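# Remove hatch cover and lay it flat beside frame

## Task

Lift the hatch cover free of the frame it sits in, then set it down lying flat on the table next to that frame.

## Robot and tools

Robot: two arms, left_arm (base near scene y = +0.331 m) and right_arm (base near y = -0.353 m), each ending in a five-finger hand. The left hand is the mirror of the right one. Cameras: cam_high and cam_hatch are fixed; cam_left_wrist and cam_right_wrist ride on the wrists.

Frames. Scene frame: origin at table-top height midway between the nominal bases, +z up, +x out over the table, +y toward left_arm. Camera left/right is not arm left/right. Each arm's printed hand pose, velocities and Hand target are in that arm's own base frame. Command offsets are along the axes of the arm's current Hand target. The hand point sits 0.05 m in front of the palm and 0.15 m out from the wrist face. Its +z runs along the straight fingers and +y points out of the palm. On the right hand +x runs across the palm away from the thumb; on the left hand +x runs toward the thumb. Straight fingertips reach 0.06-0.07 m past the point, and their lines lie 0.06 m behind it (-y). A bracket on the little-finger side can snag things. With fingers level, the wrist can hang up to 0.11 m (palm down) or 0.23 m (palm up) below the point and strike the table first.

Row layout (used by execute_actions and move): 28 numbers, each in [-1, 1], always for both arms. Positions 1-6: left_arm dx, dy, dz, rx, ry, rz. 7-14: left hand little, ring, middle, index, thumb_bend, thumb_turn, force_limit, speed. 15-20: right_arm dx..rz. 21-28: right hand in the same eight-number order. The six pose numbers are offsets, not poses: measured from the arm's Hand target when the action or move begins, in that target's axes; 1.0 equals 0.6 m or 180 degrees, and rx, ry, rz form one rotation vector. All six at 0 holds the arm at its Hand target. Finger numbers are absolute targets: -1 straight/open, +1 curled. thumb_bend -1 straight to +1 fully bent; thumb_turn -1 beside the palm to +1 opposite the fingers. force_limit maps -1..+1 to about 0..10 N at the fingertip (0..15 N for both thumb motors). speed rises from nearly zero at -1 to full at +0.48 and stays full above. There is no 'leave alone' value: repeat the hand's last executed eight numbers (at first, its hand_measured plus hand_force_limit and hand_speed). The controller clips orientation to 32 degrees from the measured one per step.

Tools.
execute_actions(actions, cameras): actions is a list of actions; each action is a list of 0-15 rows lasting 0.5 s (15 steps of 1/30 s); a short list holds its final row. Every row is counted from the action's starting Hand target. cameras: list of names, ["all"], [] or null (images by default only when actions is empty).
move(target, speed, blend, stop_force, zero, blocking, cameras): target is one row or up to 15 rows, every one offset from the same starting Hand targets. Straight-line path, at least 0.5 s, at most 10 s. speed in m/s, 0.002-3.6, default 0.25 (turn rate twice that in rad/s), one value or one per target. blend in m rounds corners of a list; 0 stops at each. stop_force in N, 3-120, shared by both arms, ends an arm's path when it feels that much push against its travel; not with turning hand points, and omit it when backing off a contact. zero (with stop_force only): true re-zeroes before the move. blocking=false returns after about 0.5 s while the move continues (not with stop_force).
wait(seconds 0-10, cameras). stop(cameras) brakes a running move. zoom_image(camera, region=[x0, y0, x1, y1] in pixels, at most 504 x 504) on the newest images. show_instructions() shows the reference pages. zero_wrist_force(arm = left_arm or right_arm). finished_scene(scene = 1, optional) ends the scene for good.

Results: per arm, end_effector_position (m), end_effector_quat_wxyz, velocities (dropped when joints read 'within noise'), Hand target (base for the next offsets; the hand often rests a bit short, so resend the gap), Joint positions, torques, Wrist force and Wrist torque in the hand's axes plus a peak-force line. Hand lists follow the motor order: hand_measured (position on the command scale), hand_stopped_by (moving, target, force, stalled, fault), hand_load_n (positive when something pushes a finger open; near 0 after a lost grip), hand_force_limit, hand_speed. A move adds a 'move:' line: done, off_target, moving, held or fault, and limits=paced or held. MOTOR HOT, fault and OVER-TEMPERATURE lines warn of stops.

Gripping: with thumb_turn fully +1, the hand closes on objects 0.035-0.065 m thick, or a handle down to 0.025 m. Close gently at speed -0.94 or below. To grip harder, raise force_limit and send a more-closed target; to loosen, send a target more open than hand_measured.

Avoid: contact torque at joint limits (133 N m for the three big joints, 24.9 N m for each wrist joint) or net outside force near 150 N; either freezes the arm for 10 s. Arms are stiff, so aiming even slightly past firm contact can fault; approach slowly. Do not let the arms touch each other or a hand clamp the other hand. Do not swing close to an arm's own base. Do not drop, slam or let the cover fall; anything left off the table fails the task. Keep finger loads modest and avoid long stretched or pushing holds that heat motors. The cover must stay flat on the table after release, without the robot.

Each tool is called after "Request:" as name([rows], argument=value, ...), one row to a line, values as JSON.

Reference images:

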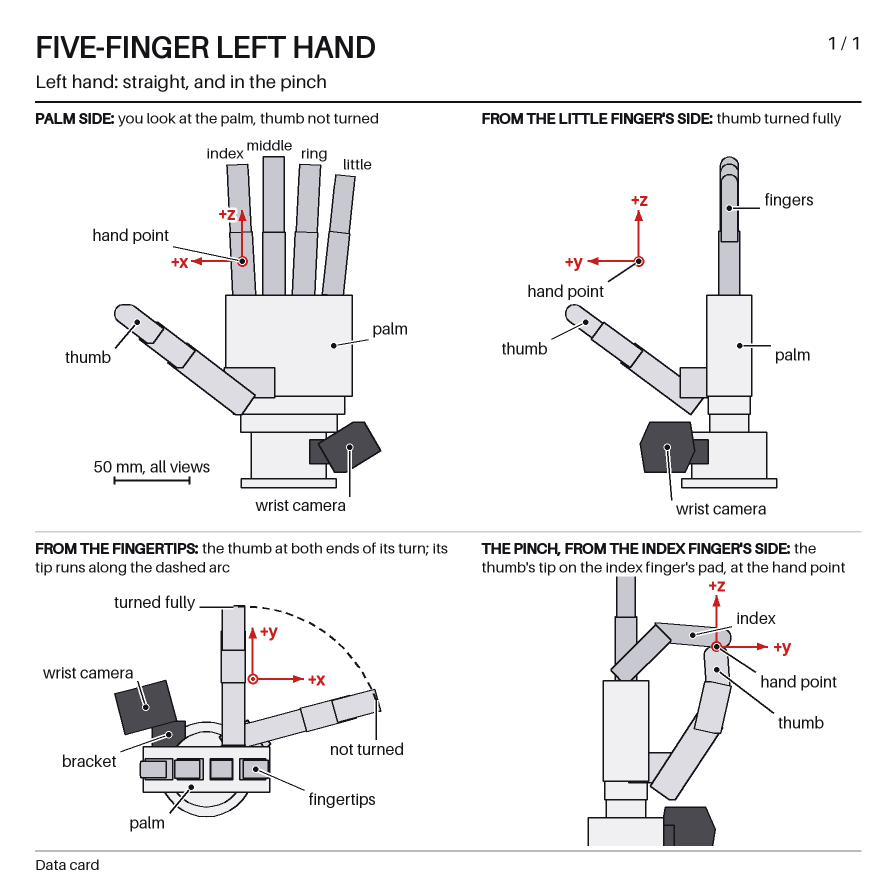

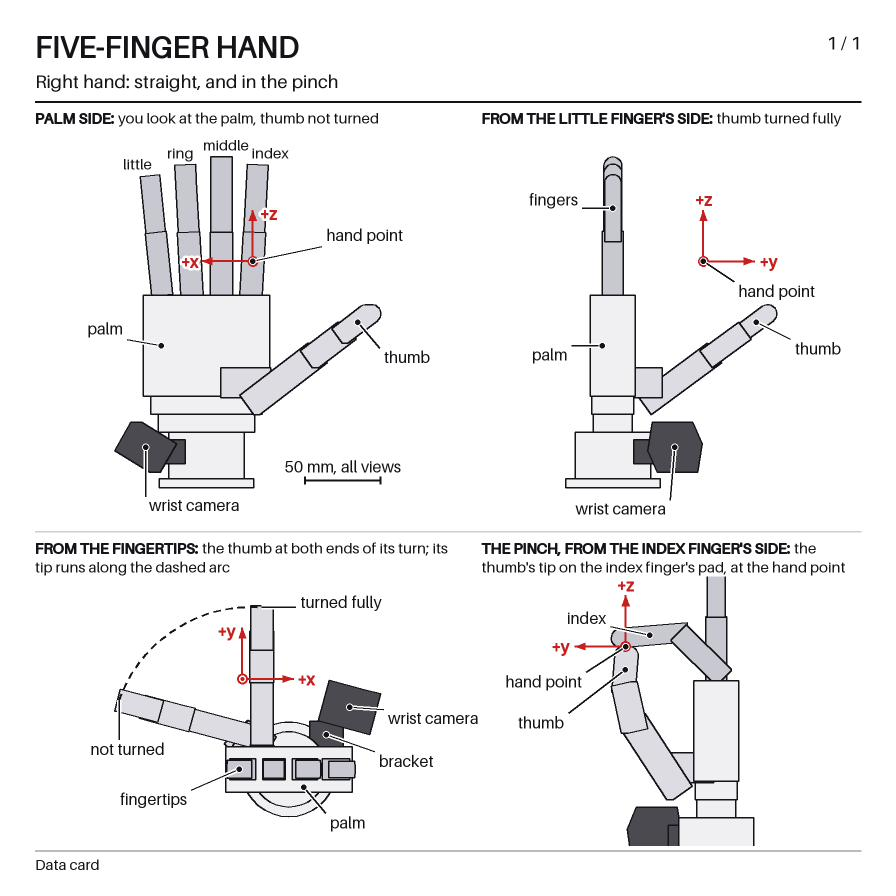

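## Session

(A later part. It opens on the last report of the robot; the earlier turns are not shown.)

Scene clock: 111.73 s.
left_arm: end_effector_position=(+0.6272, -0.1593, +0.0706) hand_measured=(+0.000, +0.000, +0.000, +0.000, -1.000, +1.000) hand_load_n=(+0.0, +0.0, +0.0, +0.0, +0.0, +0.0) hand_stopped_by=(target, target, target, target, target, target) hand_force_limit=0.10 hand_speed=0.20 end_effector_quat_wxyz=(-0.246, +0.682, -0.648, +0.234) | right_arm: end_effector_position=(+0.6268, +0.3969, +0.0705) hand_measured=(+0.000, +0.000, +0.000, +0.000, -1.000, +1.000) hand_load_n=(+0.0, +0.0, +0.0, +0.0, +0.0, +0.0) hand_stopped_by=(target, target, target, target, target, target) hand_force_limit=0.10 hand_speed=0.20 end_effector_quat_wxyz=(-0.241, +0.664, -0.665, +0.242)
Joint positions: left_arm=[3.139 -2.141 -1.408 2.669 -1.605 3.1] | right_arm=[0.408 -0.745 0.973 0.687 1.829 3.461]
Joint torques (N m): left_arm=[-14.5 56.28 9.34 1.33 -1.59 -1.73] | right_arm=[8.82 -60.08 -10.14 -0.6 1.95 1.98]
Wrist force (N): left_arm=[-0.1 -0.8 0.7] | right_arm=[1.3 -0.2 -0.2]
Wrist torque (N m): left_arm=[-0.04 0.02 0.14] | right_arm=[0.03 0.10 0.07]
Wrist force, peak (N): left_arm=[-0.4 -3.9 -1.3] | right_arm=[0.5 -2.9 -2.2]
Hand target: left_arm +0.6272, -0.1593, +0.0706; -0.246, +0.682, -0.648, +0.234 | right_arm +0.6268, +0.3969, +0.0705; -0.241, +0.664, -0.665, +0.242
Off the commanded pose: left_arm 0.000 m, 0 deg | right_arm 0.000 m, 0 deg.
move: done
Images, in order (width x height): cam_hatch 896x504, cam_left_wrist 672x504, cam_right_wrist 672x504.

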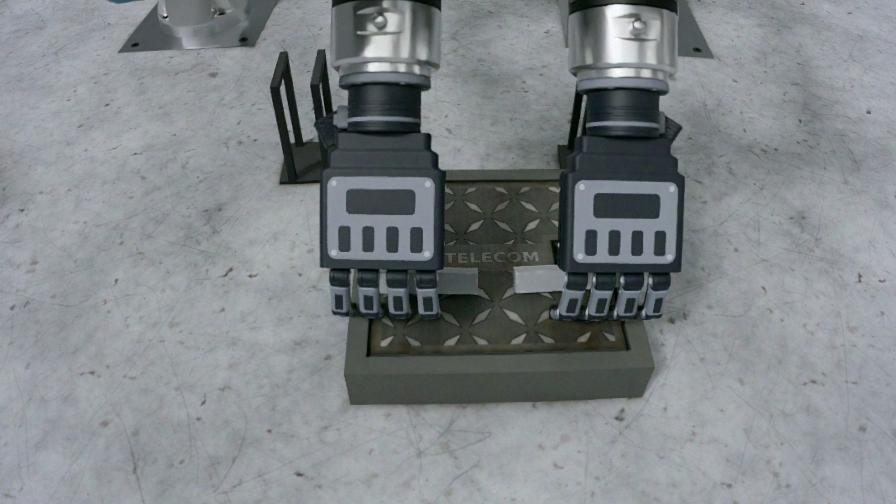

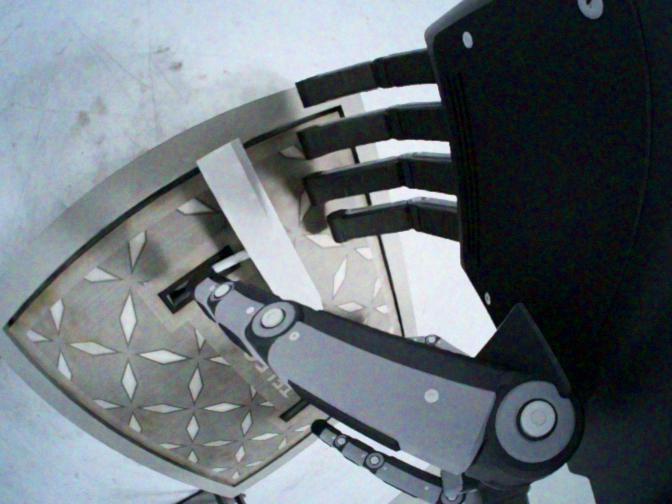

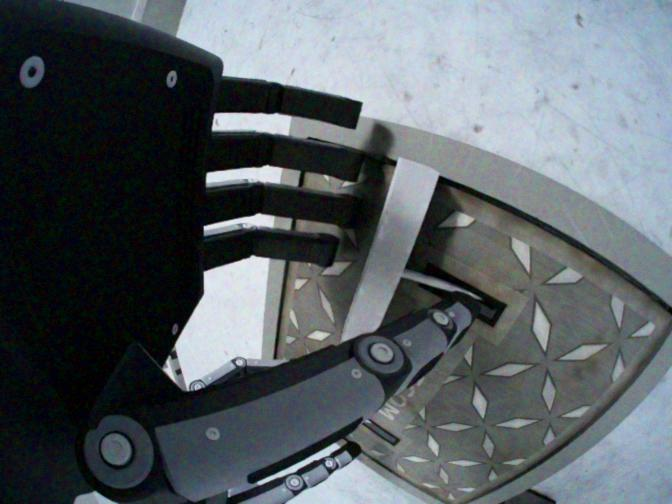

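Request:
move(target=[0,0.0319,-0.0268,0,0,0,0,0,0,0,-1,1,0.1,0.2,0,0.0319,-0.0268,0,0,0,0,0,0,0,-1,1,0.1,0.2], cameras=["cam_hatch","cam_right_wrist","cam_left_wrist"], speed=0.03, stop_force=10)

Request:
zoom_image(camera="cam_right_wrist", region=[250, 100, 550, 400])

Request:
zoom_image(camera="cam_left_wrist", region=[130, 100, 430, 400])

Scene clock: 113.63 s.
left_arm: end_effector_position=(+0.6022, -0.1606, +0.0707) hand_measured=(+0.000, +0.000, +0.000, +0.000, -1.000, +1.000) hand_load_n=(+0.0, +0.0, +0.0, +0.0, +0.0, +0.0) hand_stopped_by=(target, target, target, target, target, target) hand_force_limit=0.10 hand_speed=0.20 end_effector_quat_wxyz=(-0.246, +0.682, -0.648, +0.234) | right_arm: end_effector_position=(+0.6018, +0.3969, +0.0706) hand_measured=(+0.000, +0.000, +0.000, +0.000, -1.000, +1.000) hand_load_n=(+0.0, +0.0, +3.5, +0.0, +0.0, +0.0) hand_stopped_by=(target, target, target, target, target, target) hand_force_limit=0.10 hand_speed=0.20 end_effector_quat_wxyz=(-0.241, +0.664, -0.665, +0.242)
Joint positions: left_arm=[3.137 -2.087 -1.493 2.701 -1.607 3.098] | right_arm=[0.424 -0.799 1.072 0.646 1.839 3.475]
Joint torques (N m): left_arm=[-14.17 53.39 8.61 0.93 -1.54 -1.6] | right_arm=[10.94 -57.72 -9.02 0.28 1.4 2.17]
Wrist force (N): left_arm=[-0.2 -0.8 0.7] | right_arm=[2.2 -3.2 1.8]
Wrist torque (N m): left_arm=[0.01 0.01 0.13] | right_arm=[0.06 0.03 -0.01]
Wrist force, peak (N): left_arm=[-0.2 -1.0 1.1] | right_arm=[2.3 -4.4 2.2]
Hand target: left_arm +0.6022, -0.1606, +0.0707; -0.246, +0.682, -0.648, +0.234 | right_arm +0.6018, +0.3969, +0.0706; -0.241, +0.664, -0.665, +0.242
Off the commanded pose: left_arm 0.000 m, 0 deg | right_arm 0.000 m, 0 deg.
move: done
Images, in order (width x height): cam_hatch 896x504, cam_left_wrist 672x504, cam_right_wrist 672x504.

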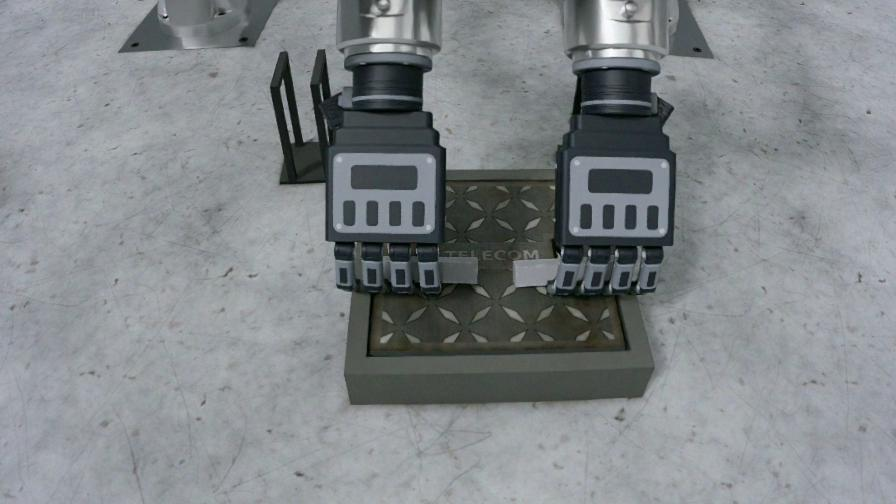

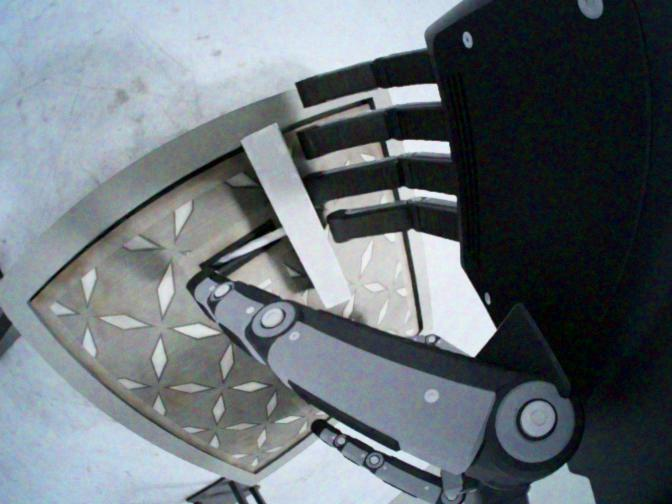

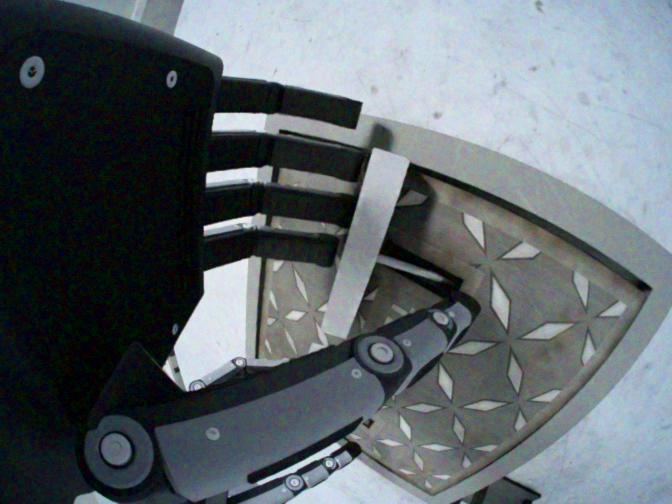

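Scaled by 1.680 from the camera's 672x504 image, which has a finer 960x720 frame.

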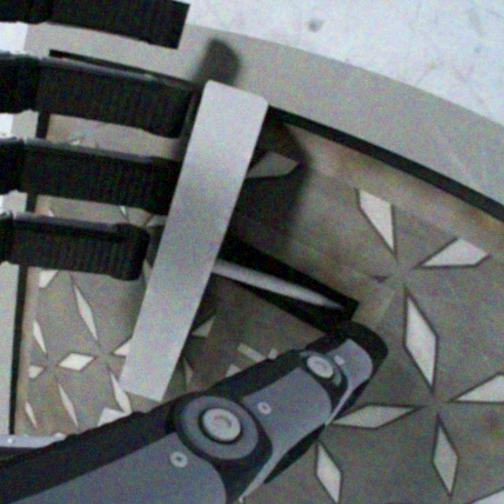

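Scaled by 1.680 from the camera's 672x504 image, which has a finer 960x720 frame.

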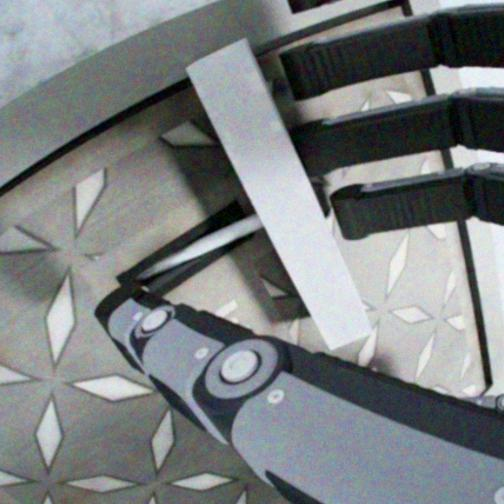

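Request:
move(target=[0,0.0255,-0.0214,0,0,0,0,0,0,0,-1,1,0.1,0.2,0,0.0255,-0.0214,0,0,0,0,0,0,0,-1,1,0.1,0.2], cameras=["cam_hatch","cam_right_wrist","cam_left_wrist"], speed=0.03, stop_force=12)

Request:
zoom_image(camera="cam_right_wrist", region=[250, 100, 550, 400])

Request:
zoom_image(camera="cam_left_wrist", region=[130, 100, 430, 400])

Scene clock: 115.53 s.
left_arm: end_effector_position=(+0.5946, -0.1610, +0.0708) hand_measured=(+0.000, +0.000, -0.002, +0.000, -1.000, +1.000) hand_load_n=(+0.0, +0.0, +8.0, +0.0, +0.0, +0.0) hand_stopped_by=(target, target, target, target, target, target) hand_force_limit=0.10 hand_speed=0.20 end_effector_quat_wxyz=(-0.246, +0.682, -0.648, +0.234) | right_arm: end_effector_position=(+0.5979, +0.3969, +0.0706) hand_measured=(+0.000, +0.000, -0.002, +0.000, -1.000, +1.000) hand_load_n=(+0.0, +0.0, +11.5, +0.0, +0.0, +0.0) hand_stopped_by=(target, target, target, target, target, target) hand_force_limit=0.10 hand_speed=0.20 end_effector_quat_wxyz=(-0.241, +0.664, -0.665, +0.242)
Joint positions: left_arm=[3.136 -2.071 -1.519 2.711 -1.608 3.097] | right_arm=[0.427 -0.807 1.086 0.64 1.841 3.477]
Joint torques (N m): left_arm=[11.64 23.54 26.54 -4.02 1.99 1.56] | right_arm=[-3.41 -43.33 -21.09 5.26 -2.17 -2]
Wrist force (N): left_arm=[-2.1 -7.2 5.0] | right_arm=[3.5 -9.5 6.3]
Wrist torque (N m): left_arm=[-0.02 0.01 0.29] | right_arm=[0.15 -0.01 -0.11]
Wrist force, peak (N): left_arm=[-2.7 -15.8 8.2] | right_arm=[3.9 -18.6 8.9]
Hand target: left_arm +0.5946, -0.1610, +0.0708; -0.246, +0.682, -0.648, +0.234 (not the last commanded pose) | right_arm +0.5979, +0.3969, +0.0706; -0.241, +0.664, -0.665, +0.242 (not the last commanded pose)
Off the commanded pose: left_arm 0.012 m, 0 deg | right_arm 0.016 m, 0 deg.
move: contact (left_arm, right_arm)
Images, in order (width x height): cam_hatch 896x504, cam_left_wrist 672x504, cam_right_wrist 672x504.

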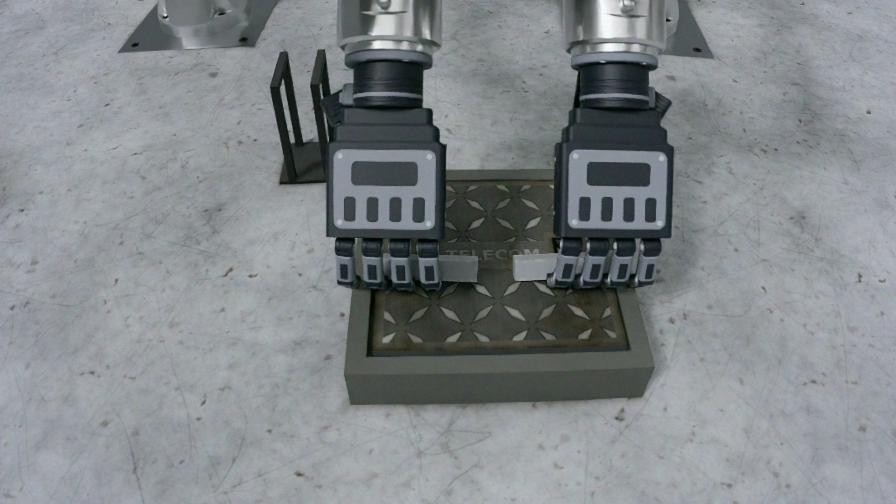

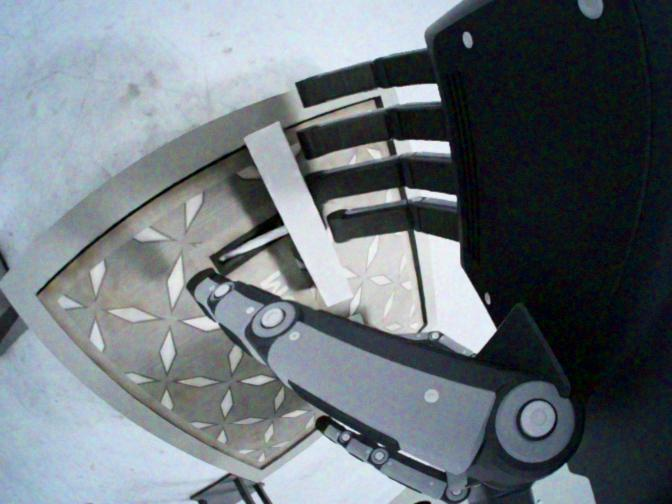

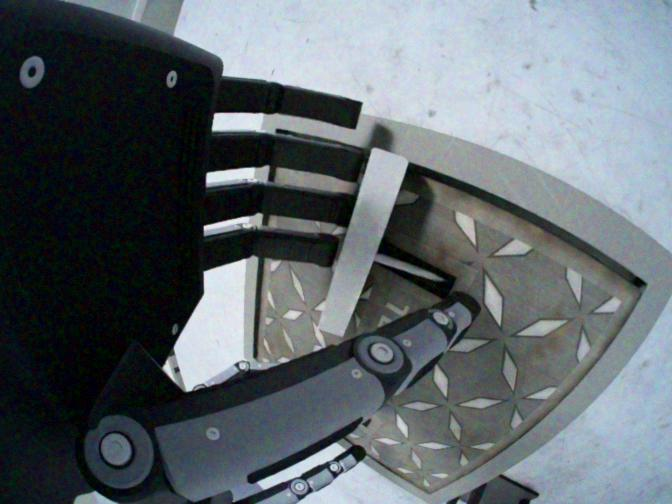

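Scaled by 1.680 from the camera's 672x504 image, which has a finer 960x720 frame.

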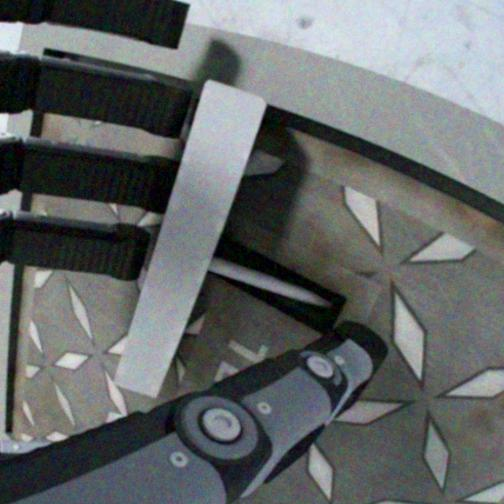

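Scaled by 1.680 from the camera's 672x504 image, which has a finer 960x720 frame.

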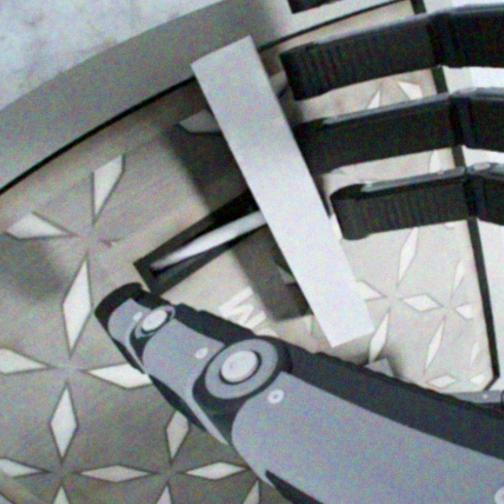

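Request:
move(target=[0,-0.0027,-0.024,0,0,0,0,0,0,0,-1,1,0.1,0.2,0,-0.0027,-0.024,0,0,0,0,0,0,0,-1,1,0.1,0.2], cameras=["cam_hatch","cam_right_wrist","cam_left_wrist"], speed=0.03)

Request:
zoom_image(camera="cam_right_wrist", region=[250, 100, 550, 400])

Request:
zoom_image(camera="cam_left_wrist", region=[130, 100, 430, 400])

Scene clock: 117.37 s.
left_arm: end_effector_position=(+0.5867, -0.1614, +0.0829) hand_measured=(+0.000, +0.000, -0.020, +0.000, -1.000, +1.000) hand_load_n=(+0.0, +0.0, +27.5, +2.0, +0.0, +0.0) hand_stopped_by=(target, target, target, target, target, target) hand_force_limit=0.10 hand_speed=0.20 end_effector_quat_wxyz=(-0.246, +0.682, -0.648, +0.234) | right_arm: end_effector_position=(+0.5899, +0.3969, +0.0827) hand_measured=(+0.000, +0.000, -0.032, +0.000, -1.000, +1.000) hand_load_n=(+0.0, +0.5, +27.0, +0.5, +0.0, +0.0) hand_stopped_by=(target, target, target, target, target, target) hand_force_limit=0.10 hand_speed=0.20 end_effector_quat_wxyz=(-0.241, +0.664, -0.665, +0.242)
Joint positions: left_arm=[3.135 -2.043 -1.529 2.693 -1.608 3.096] | right_arm=[0.433 -0.832 1.099 0.654 1.844 3.482]
Joint torques (N m): left_arm=[-20.43 53.14 1.05 -8.55 -0.31 -1.66] | right_arm=[22.99 -54.25 0.27 9.49 -2.13 2.45]
Wrist force (N): left_arm=[-3.7 -17.7 18.5] | right_arm=[8.1 -24.0 14.0]
Wrist torque (N m): left_arm=[0.00 0.20 0.50] | right_arm=[0.26 -0.09 -0.47]
Wrist force, peak (N): left_arm=[-3.7 -17.7 18.5] | right_arm=[8.1 -24.0 14.0]
Hand target: left_arm +0.5867, -0.1614, +0.0830; -0.246, +0.682, -0.648, +0.234 | right_arm +0.5899, +0.3970, +0.0827; -0.241, +0.664, -0.665, +0.242
Off the commanded pose: left_arm 0.000 m, 0 deg | right_arm 0.000 m, 0 deg.
move: done
Images, in order (width x height): cam_hatch 896x504, cam_left_wrist 672x504, cam_right_wrist 672x504.

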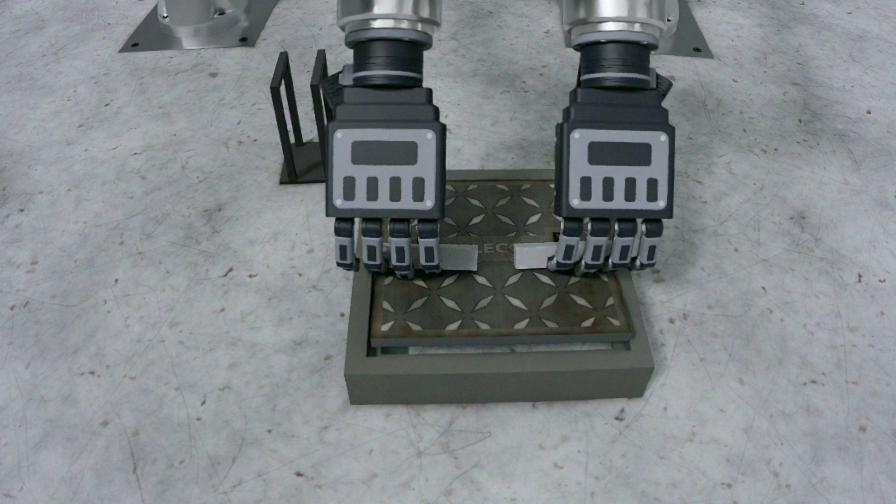

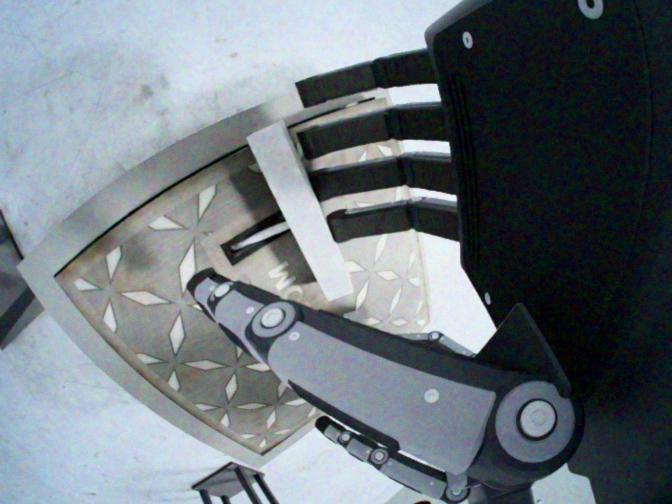

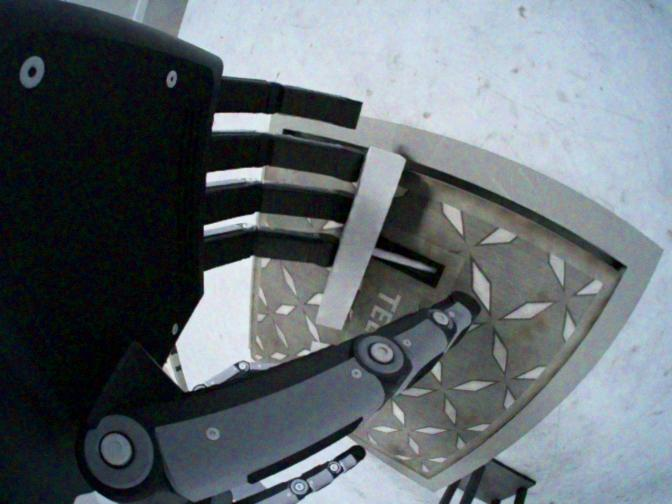

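Scaled by 1.680 from the camera's 672x504 image, which has a finer 960x720 frame.

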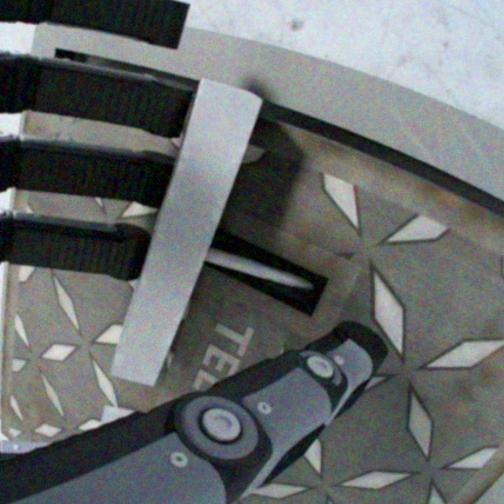

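Scaled by 1.680 from the camera's 672x504 image, which has a finer 960x720 frame.

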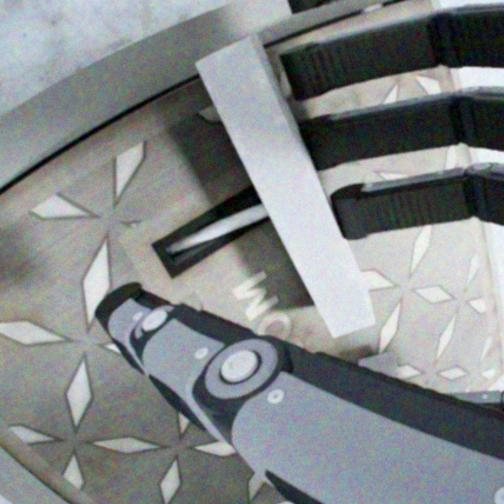

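Request:
move(target=[0,0.0027,0.024,0,0,0,0,0,0,0,-1,1,0.1,0.2,0,0.0027,0.024,0,0,0,0,0,0,0,-1,1,0.1,0.2], cameras=["cam_hatch"], speed=0.03)

Request:
move(target=[0,-0.0153,0.0129,0,0,0,0,0,0,0,-1,1,0.1,0.2,0,-0.0153,0.0129,0,0,0,0,0,0,0,-1,1,0.1,0.2], cameras=["cam_hatch","cam_right_wrist","cam_left_wrist"], speed=0.05)

Request:
zoom_image(camera="cam_hatch", region=[300, 180, 700, 420])

Scene clock: 118.43 s.
left_arm: end_effector_position=(+0.5946, -0.1610, +0.0709) hand_measured=(+0.000, +0.000, -0.018, +0.000, -1.000, +1.000) hand_load_n=(+0.0, +0.0, +0.0, +0.0, +0.0, +0.0) hand_stopped_by=(target, target, target, target, target, target) hand_force_limit=0.10 hand_speed=0.20 end_effector_quat_wxyz=(-0.246, +0.682, -0.648, +0.234) | right_arm: end_effector_position=(+0.5978, +0.3970, +0.0707) hand_measured=(+0.000, +0.000, -0.028, +0.000, -1.000, +1.000) hand_load_n=(+0.0, +0.0, -4.0, +0.0, +0.0, +0.5) hand_stopped_by=(target, target, target, target, target, target) hand_force_limit=0.10 hand_speed=0.20 end_effector_quat_wxyz=(-0.241, +0.664, -0.665, +0.242)
Joint positions: left_arm=[3.136 -2.071 -1.519 2.71 -1.608 3.097] | right_arm=[0.427 -0.808 1.086 0.64 1.841 3.477]
Joint torques (N m): left_arm=[13.6 26.1 28.78 1.03 1.43 1.76] | right_arm=[-9.66 -41.7 -24.59 -0.85 -1.16 -2.1]
Wrist force (N): left_arm=[-0.1 -0.7 0.7] | right_arm=[2.1 -2.0 -4.5]
Wrist torque (N m): left_arm=[-0.02 0.00 0.02] | right_arm=[-0.01 0.07 0.15]
Wrist force, peak (N): left_arm=[-4.0 -20.1 17.6] | right_arm=[8.6 -26.4 12.8]
Hand target: left_arm +0.5946, -0.1610, +0.0708; -0.246, +0.682, -0.648, +0.234 | right_arm +0.5979, +0.3969, +0.0706; -0.241, +0.664, -0.665, +0.242
Off the commanded pose: left_arm 0.000 m, 0 deg | right_arm 0.000 m, 0 deg.
move: done
Images, in order (width x height): cam_hatch 896x504.

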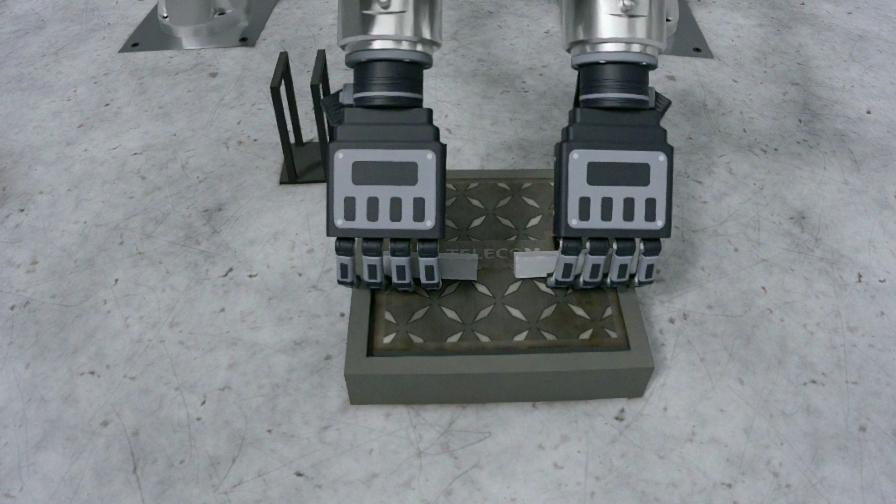

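Scene clock: 119.27 s.
left_arm: end_effector_position=(+0.6066, -0.1604, +0.0707) hand_measured=(+0.000, +0.000, -0.018, +0.000, -1.000, +1.000) hand_load_n=(+0.0, +0.0, +0.0, +0.0, +0.0, +0.0) hand_stopped_by=(target, target, target, target, target, target) hand_force_limit=0.10 hand_speed=0.20 end_effector_quat_wxyz=(-0.246, +0.682, -0.648, +0.234) | right_arm: end_effector_position=(+0.6099, +0.3969, +0.0706) hand_measured=(+0.000, +0.000, -0.028, +0.000, -1.000, +1.000) hand_load_n=(+0.0, +0.0, -4.0, +0.0, +0.0, +0.0) hand_stopped_by=(target, target, target, target, target, target) hand_force_limit=0.10 hand_speed=0.20 end_effector_quat_wxyz=(-0.241, +0.664, -0.665, +0.242)
Joint positions: left_arm=[3.137 -2.096 -1.479 2.696 -1.607 3.098] | right_arm=[0.419 -0.782 1.041 0.659 1.836 3.47]
Joint torques (N m): left_arm=[14.35 26.16 30.37 -2.5 1.34 1.56] | right_arm=[-8.83 -42.93 -25.83 2.5 -1.03 -2.14]
Wrist force (N): left_arm=[0.0 -1.0 0.5] | right_arm=[2.2 -1.5 -3.9]
Wrist torque (N m): left_arm=[-0.07 0.00 -0.04] | right_arm=[-0.06 0.04 0.17]
Wrist force, peak (N): left_arm=[-0.1 -1.1 0.8] | right_arm=[2.2 -1.6 -5.1]
Hand target: left_arm +0.6066, -0.1604, +0.0707; -0.246, +0.682, -0.648, +0.234 | right_arm +0.6099, +0.3969, +0.0706; -0.241, +0.664, -0.665, +0.242
Off the commanded pose: left_arm 0.000 m, 0 deg | right_arm 0.000 m, 0 deg.
move: done
Images, in order (width x height): cam_hatch 896x504, cam_left_wrist 672x504, cam_right_wrist 672x504.

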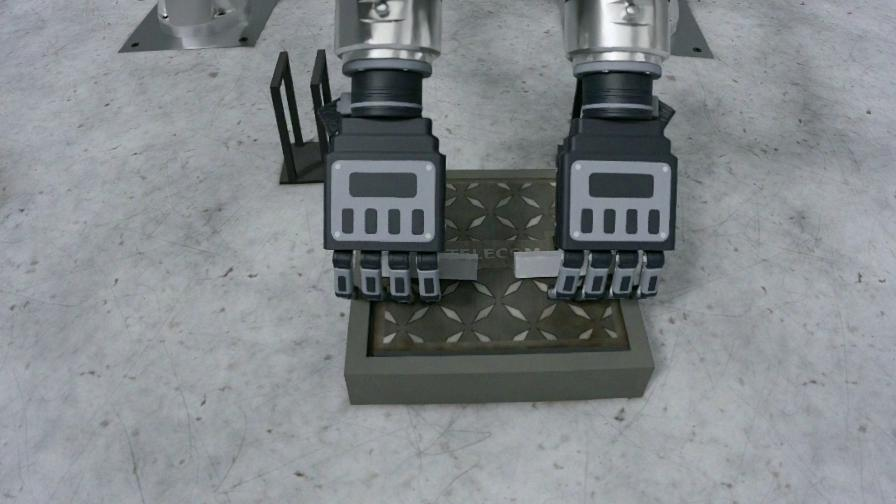

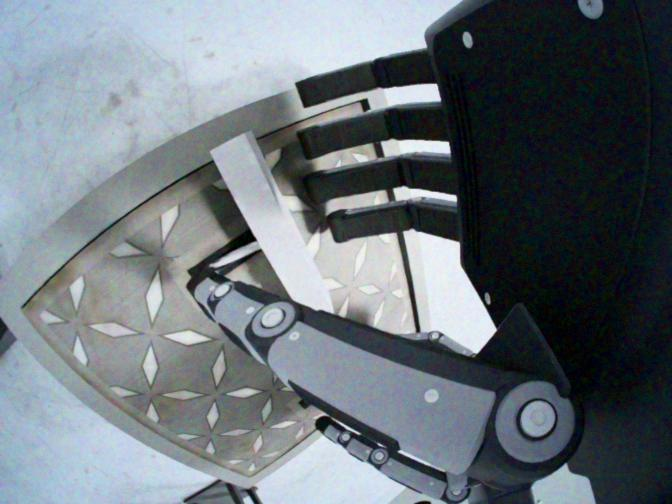

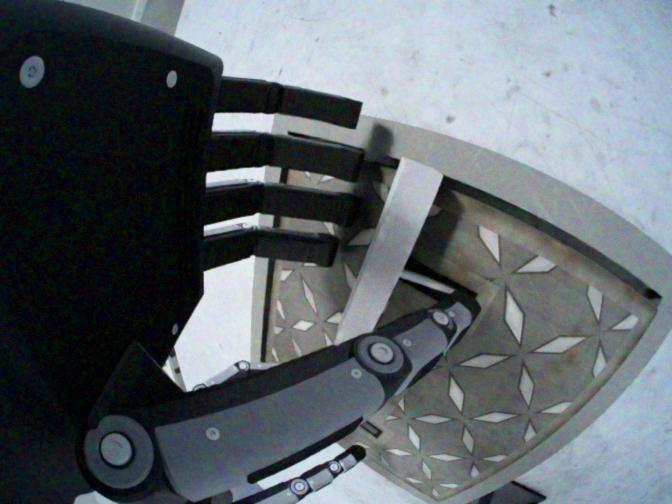

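Scaled by 1.260 from the camera's 896x504 image, which has a finer 1280x720 frame.

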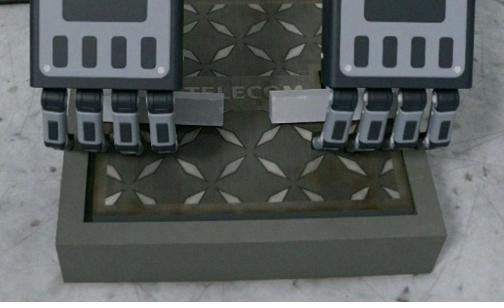

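Request:
move([
  [0,-0.0643,-0.0766,0,0,0,-0.5,-0.5,-0.5,-0.5,-1,1,0.1,0.2,0,-0.0643,-0.0766,0,0,0,-0.5,-0.5,-0.5,-0.5,-1,1,0.1,0.2],
  [-0.2,-0.1412,-0.295,0.2169,0.4652,0.2169,-0.5,-0.5,-0.5,-0.5,-1,1,0.1,0.2,0.1983,-0.136,-0.2993,0.2169,-0.4652,-0.2169,-0.5,-0.5,-0.5,-0.5,-1,1,0.1,0.2],
], cameras=["cam_high","cam_hatch"], speed=0.35, blend=[0.01,0])

Request:
zoom_image(camera="cam_hatch", region=[330, 150, 680, 420])

Scene clock: 126.70 s.
left_arm: end_effector_position=(+0.5526, -0.0430, +0.2611) hand_measured=(-0.500, -0.500, -0.500, -0.500, -1.000, +1.000) hand_load_n=(-0.5, +0.0, +0.0, +0.0, +0.0, +0.0) hand_stopped_by=(target, target, target, target, target, target) hand_force_limit=0.10 hand_speed=0.20 end_effector_quat_wxyz=(+0.016, -0.020, +0.707, -0.707) | right_arm: end_effector_position=(+0.5570, +0.2781, +0.2608) hand_measured=(-0.500, -0.500, -0.500, -0.500, -1.000, +1.000) hand_load_n=(+0.0, +0.0, +0.0, +0.0, +0.0, +0.0) hand_stopped_by=(target, target, target, target, target, target) hand_force_limit=0.10 hand_speed=0.20 end_effector_quat_wxyz=(+0.707, -0.707, +0.000, +0.000)
Joint positions: left_arm=[3.713 -2.326 -1.509 0.693 -0.519 6.278] | right_arm=[-0.181 -1.084 1.388 -0.305 -0.181 3.143]
Joint torques (N m): left_arm=[-14.07 32.09 5.81 -2.13 -1.64 1.97] | right_arm=[8.68 -48.16 -11.04 -1.67 0.41 1.96]
Wrist force (N): left_arm=[-0.7 -0.5 1.8] | right_arm=[1.6 -1.3 1.2]
Wrist torque (N m): left_arm=[0.19 0.05 -0.17] | right_arm=[-0.27 -0.10 0.00]
Wrist force, peak (N): left_arm=[-0.1 -2.2 -5.3] | right_arm=[2.2 -3.0 -9.8]
Hand target: left_arm +0.5526, -0.0430, +0.2611; +0.016, -0.020, +0.707, -0.707 | right_arm +0.5570, +0.2781, +0.2607; +0.707, -0.707, +0.000, +0.000
Off the commanded pose: left_arm 0.000 m, 0 deg | right_arm 0.000 m, 0 deg.
move: done
Images, in order (width x height): cam_high 896x504, cam_hatch 896x504.

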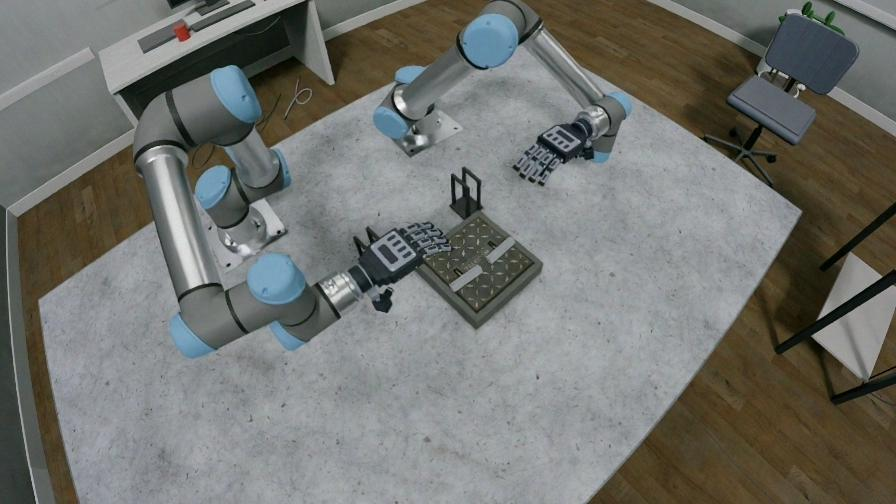

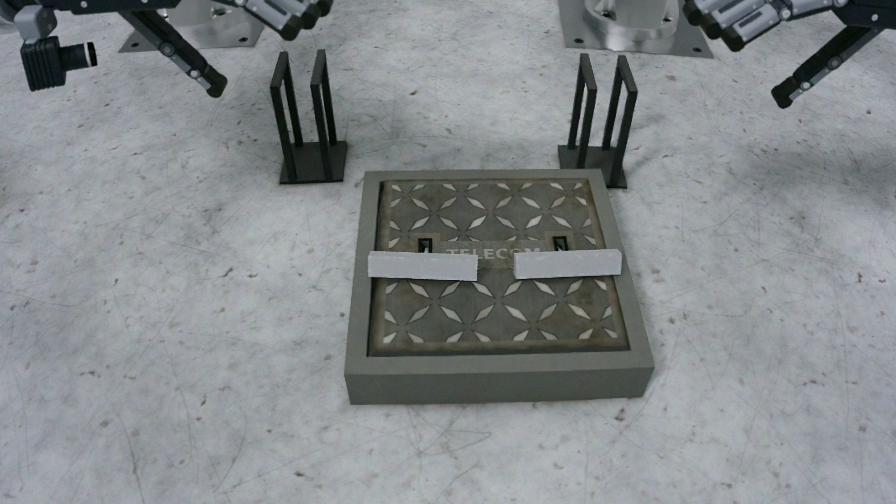

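Scaled by 1.440 from the camera's 896x504 image, which has a finer 1280x720 frame.

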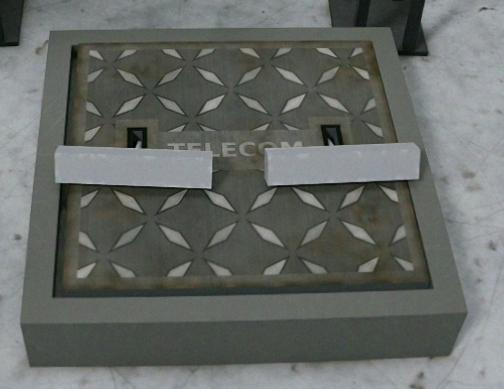

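Request:
move(target=[0,0,0,0,0,0,-0.5,-0.5,-0.5,-0.5,-1,1,0.1,0.2,0.0013,0.168,0.1683,-0.2169,-0.4652,-0.2169,-0.4,-0.4,-0.25,-0.25,-0.5,1,0.1,0.2], cameras=["all"], speed=0.35)

Request:
zoom_image(camera="cam_right_wrist", region=[300, 100, 600, 400])

Scene clock: 130.50 s.
left_arm: end_effector_position=(+0.5526, -0.0430, +0.2611) hand_measured=(-0.500, -0.500, -0.500, -0.500, -1.000, +1.000) hand_load_n=(+0.0, +0.0, +0.0, +0.0, +0.0, +0.0) hand_stopped_by=(target, target, target, target, target, target) hand_force_limit=0.10 hand_speed=0.20 end_effector_quat_wxyz=(+0.016, -0.020, +0.707, -0.707) | right_arm: end_effector_position=(+0.5578, +0.3790, +0.1599) hand_measured=(-0.400, -0.400, -0.250, -0.250, -0.500, +1.000) hand_load_n=(+0.0, +0.0, +0.0, +0.0, +0.0, +0.0) hand_stopped_by=(target, target, target, target, target, target) hand_force_limit=0.10 hand_speed=0.20 end_effector_quat_wxyz=(-0.242, +0.665, +0.664, -0.242)
Joint positions: left_arm=[3.713 -2.326 -1.509 0.693 -0.519 6.278] | right_arm=[0.377 -0.768 0.784 -0.924 -1.332 3.437]
Joint torques (N m): left_arm=[-12.92 31.84 6.47 -1.9 -1.55 1.75] | right_arm=[8.91 -48.9 -13.15 -2.55 -0.97 -2.04]
Wrist force (N): left_arm=[-0.4 -0.7 1.9] | right_arm=[2.0 -0.8 -0.2]
Wrist torque (N m): left_arm=[0.15 0.01 -0.14] | right_arm=[-0.07 -0.01 0.17]
Wrist force, peak (N): left_arm=[-0.4 -0.8 2.3] | right_arm=[2.2 -1.7 0.6]
Hand target: left_arm +0.5526, -0.0430, +0.2611; +0.016, -0.020, +0.707, -0.707 | right_arm +0.5578, +0.3790, +0.1599; -0.242, +0.665, +0.664, -0.242
Off the commanded pose: left_arm 0.000 m, 0 deg | right_arm 0.000 m, 0 deg.
move: done

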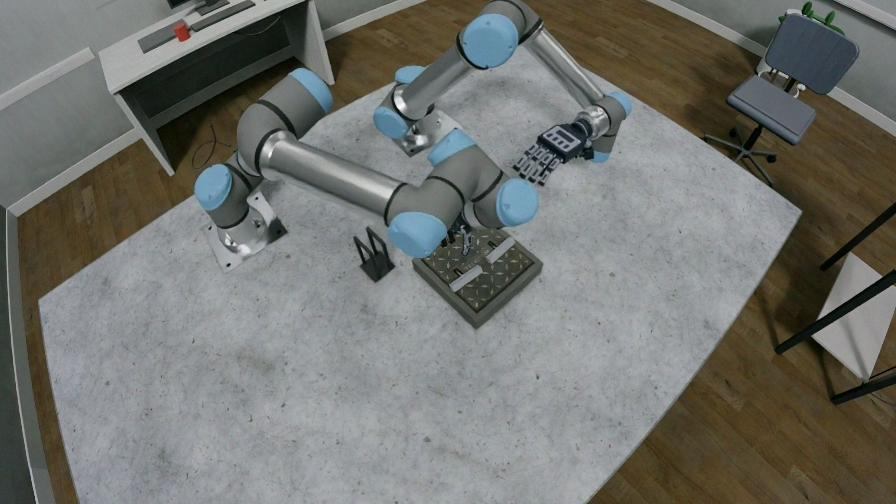

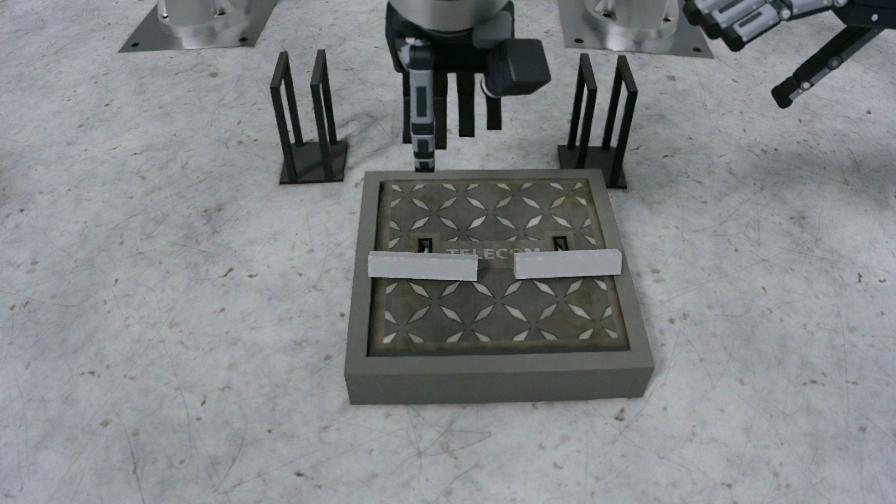

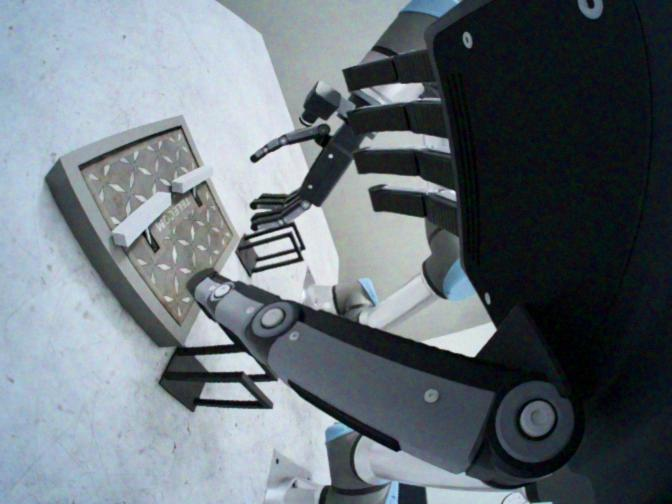

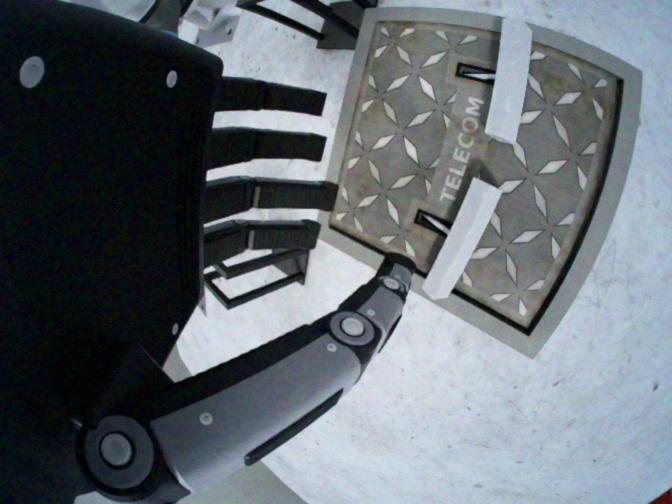

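Scaled by 1.680 from the camera's 672x504 image, which has a finer 960x720 frame.

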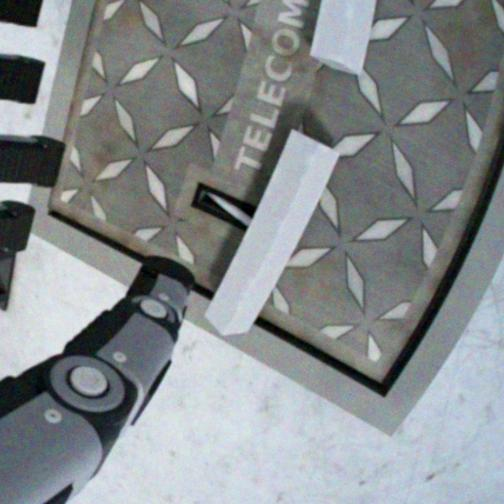

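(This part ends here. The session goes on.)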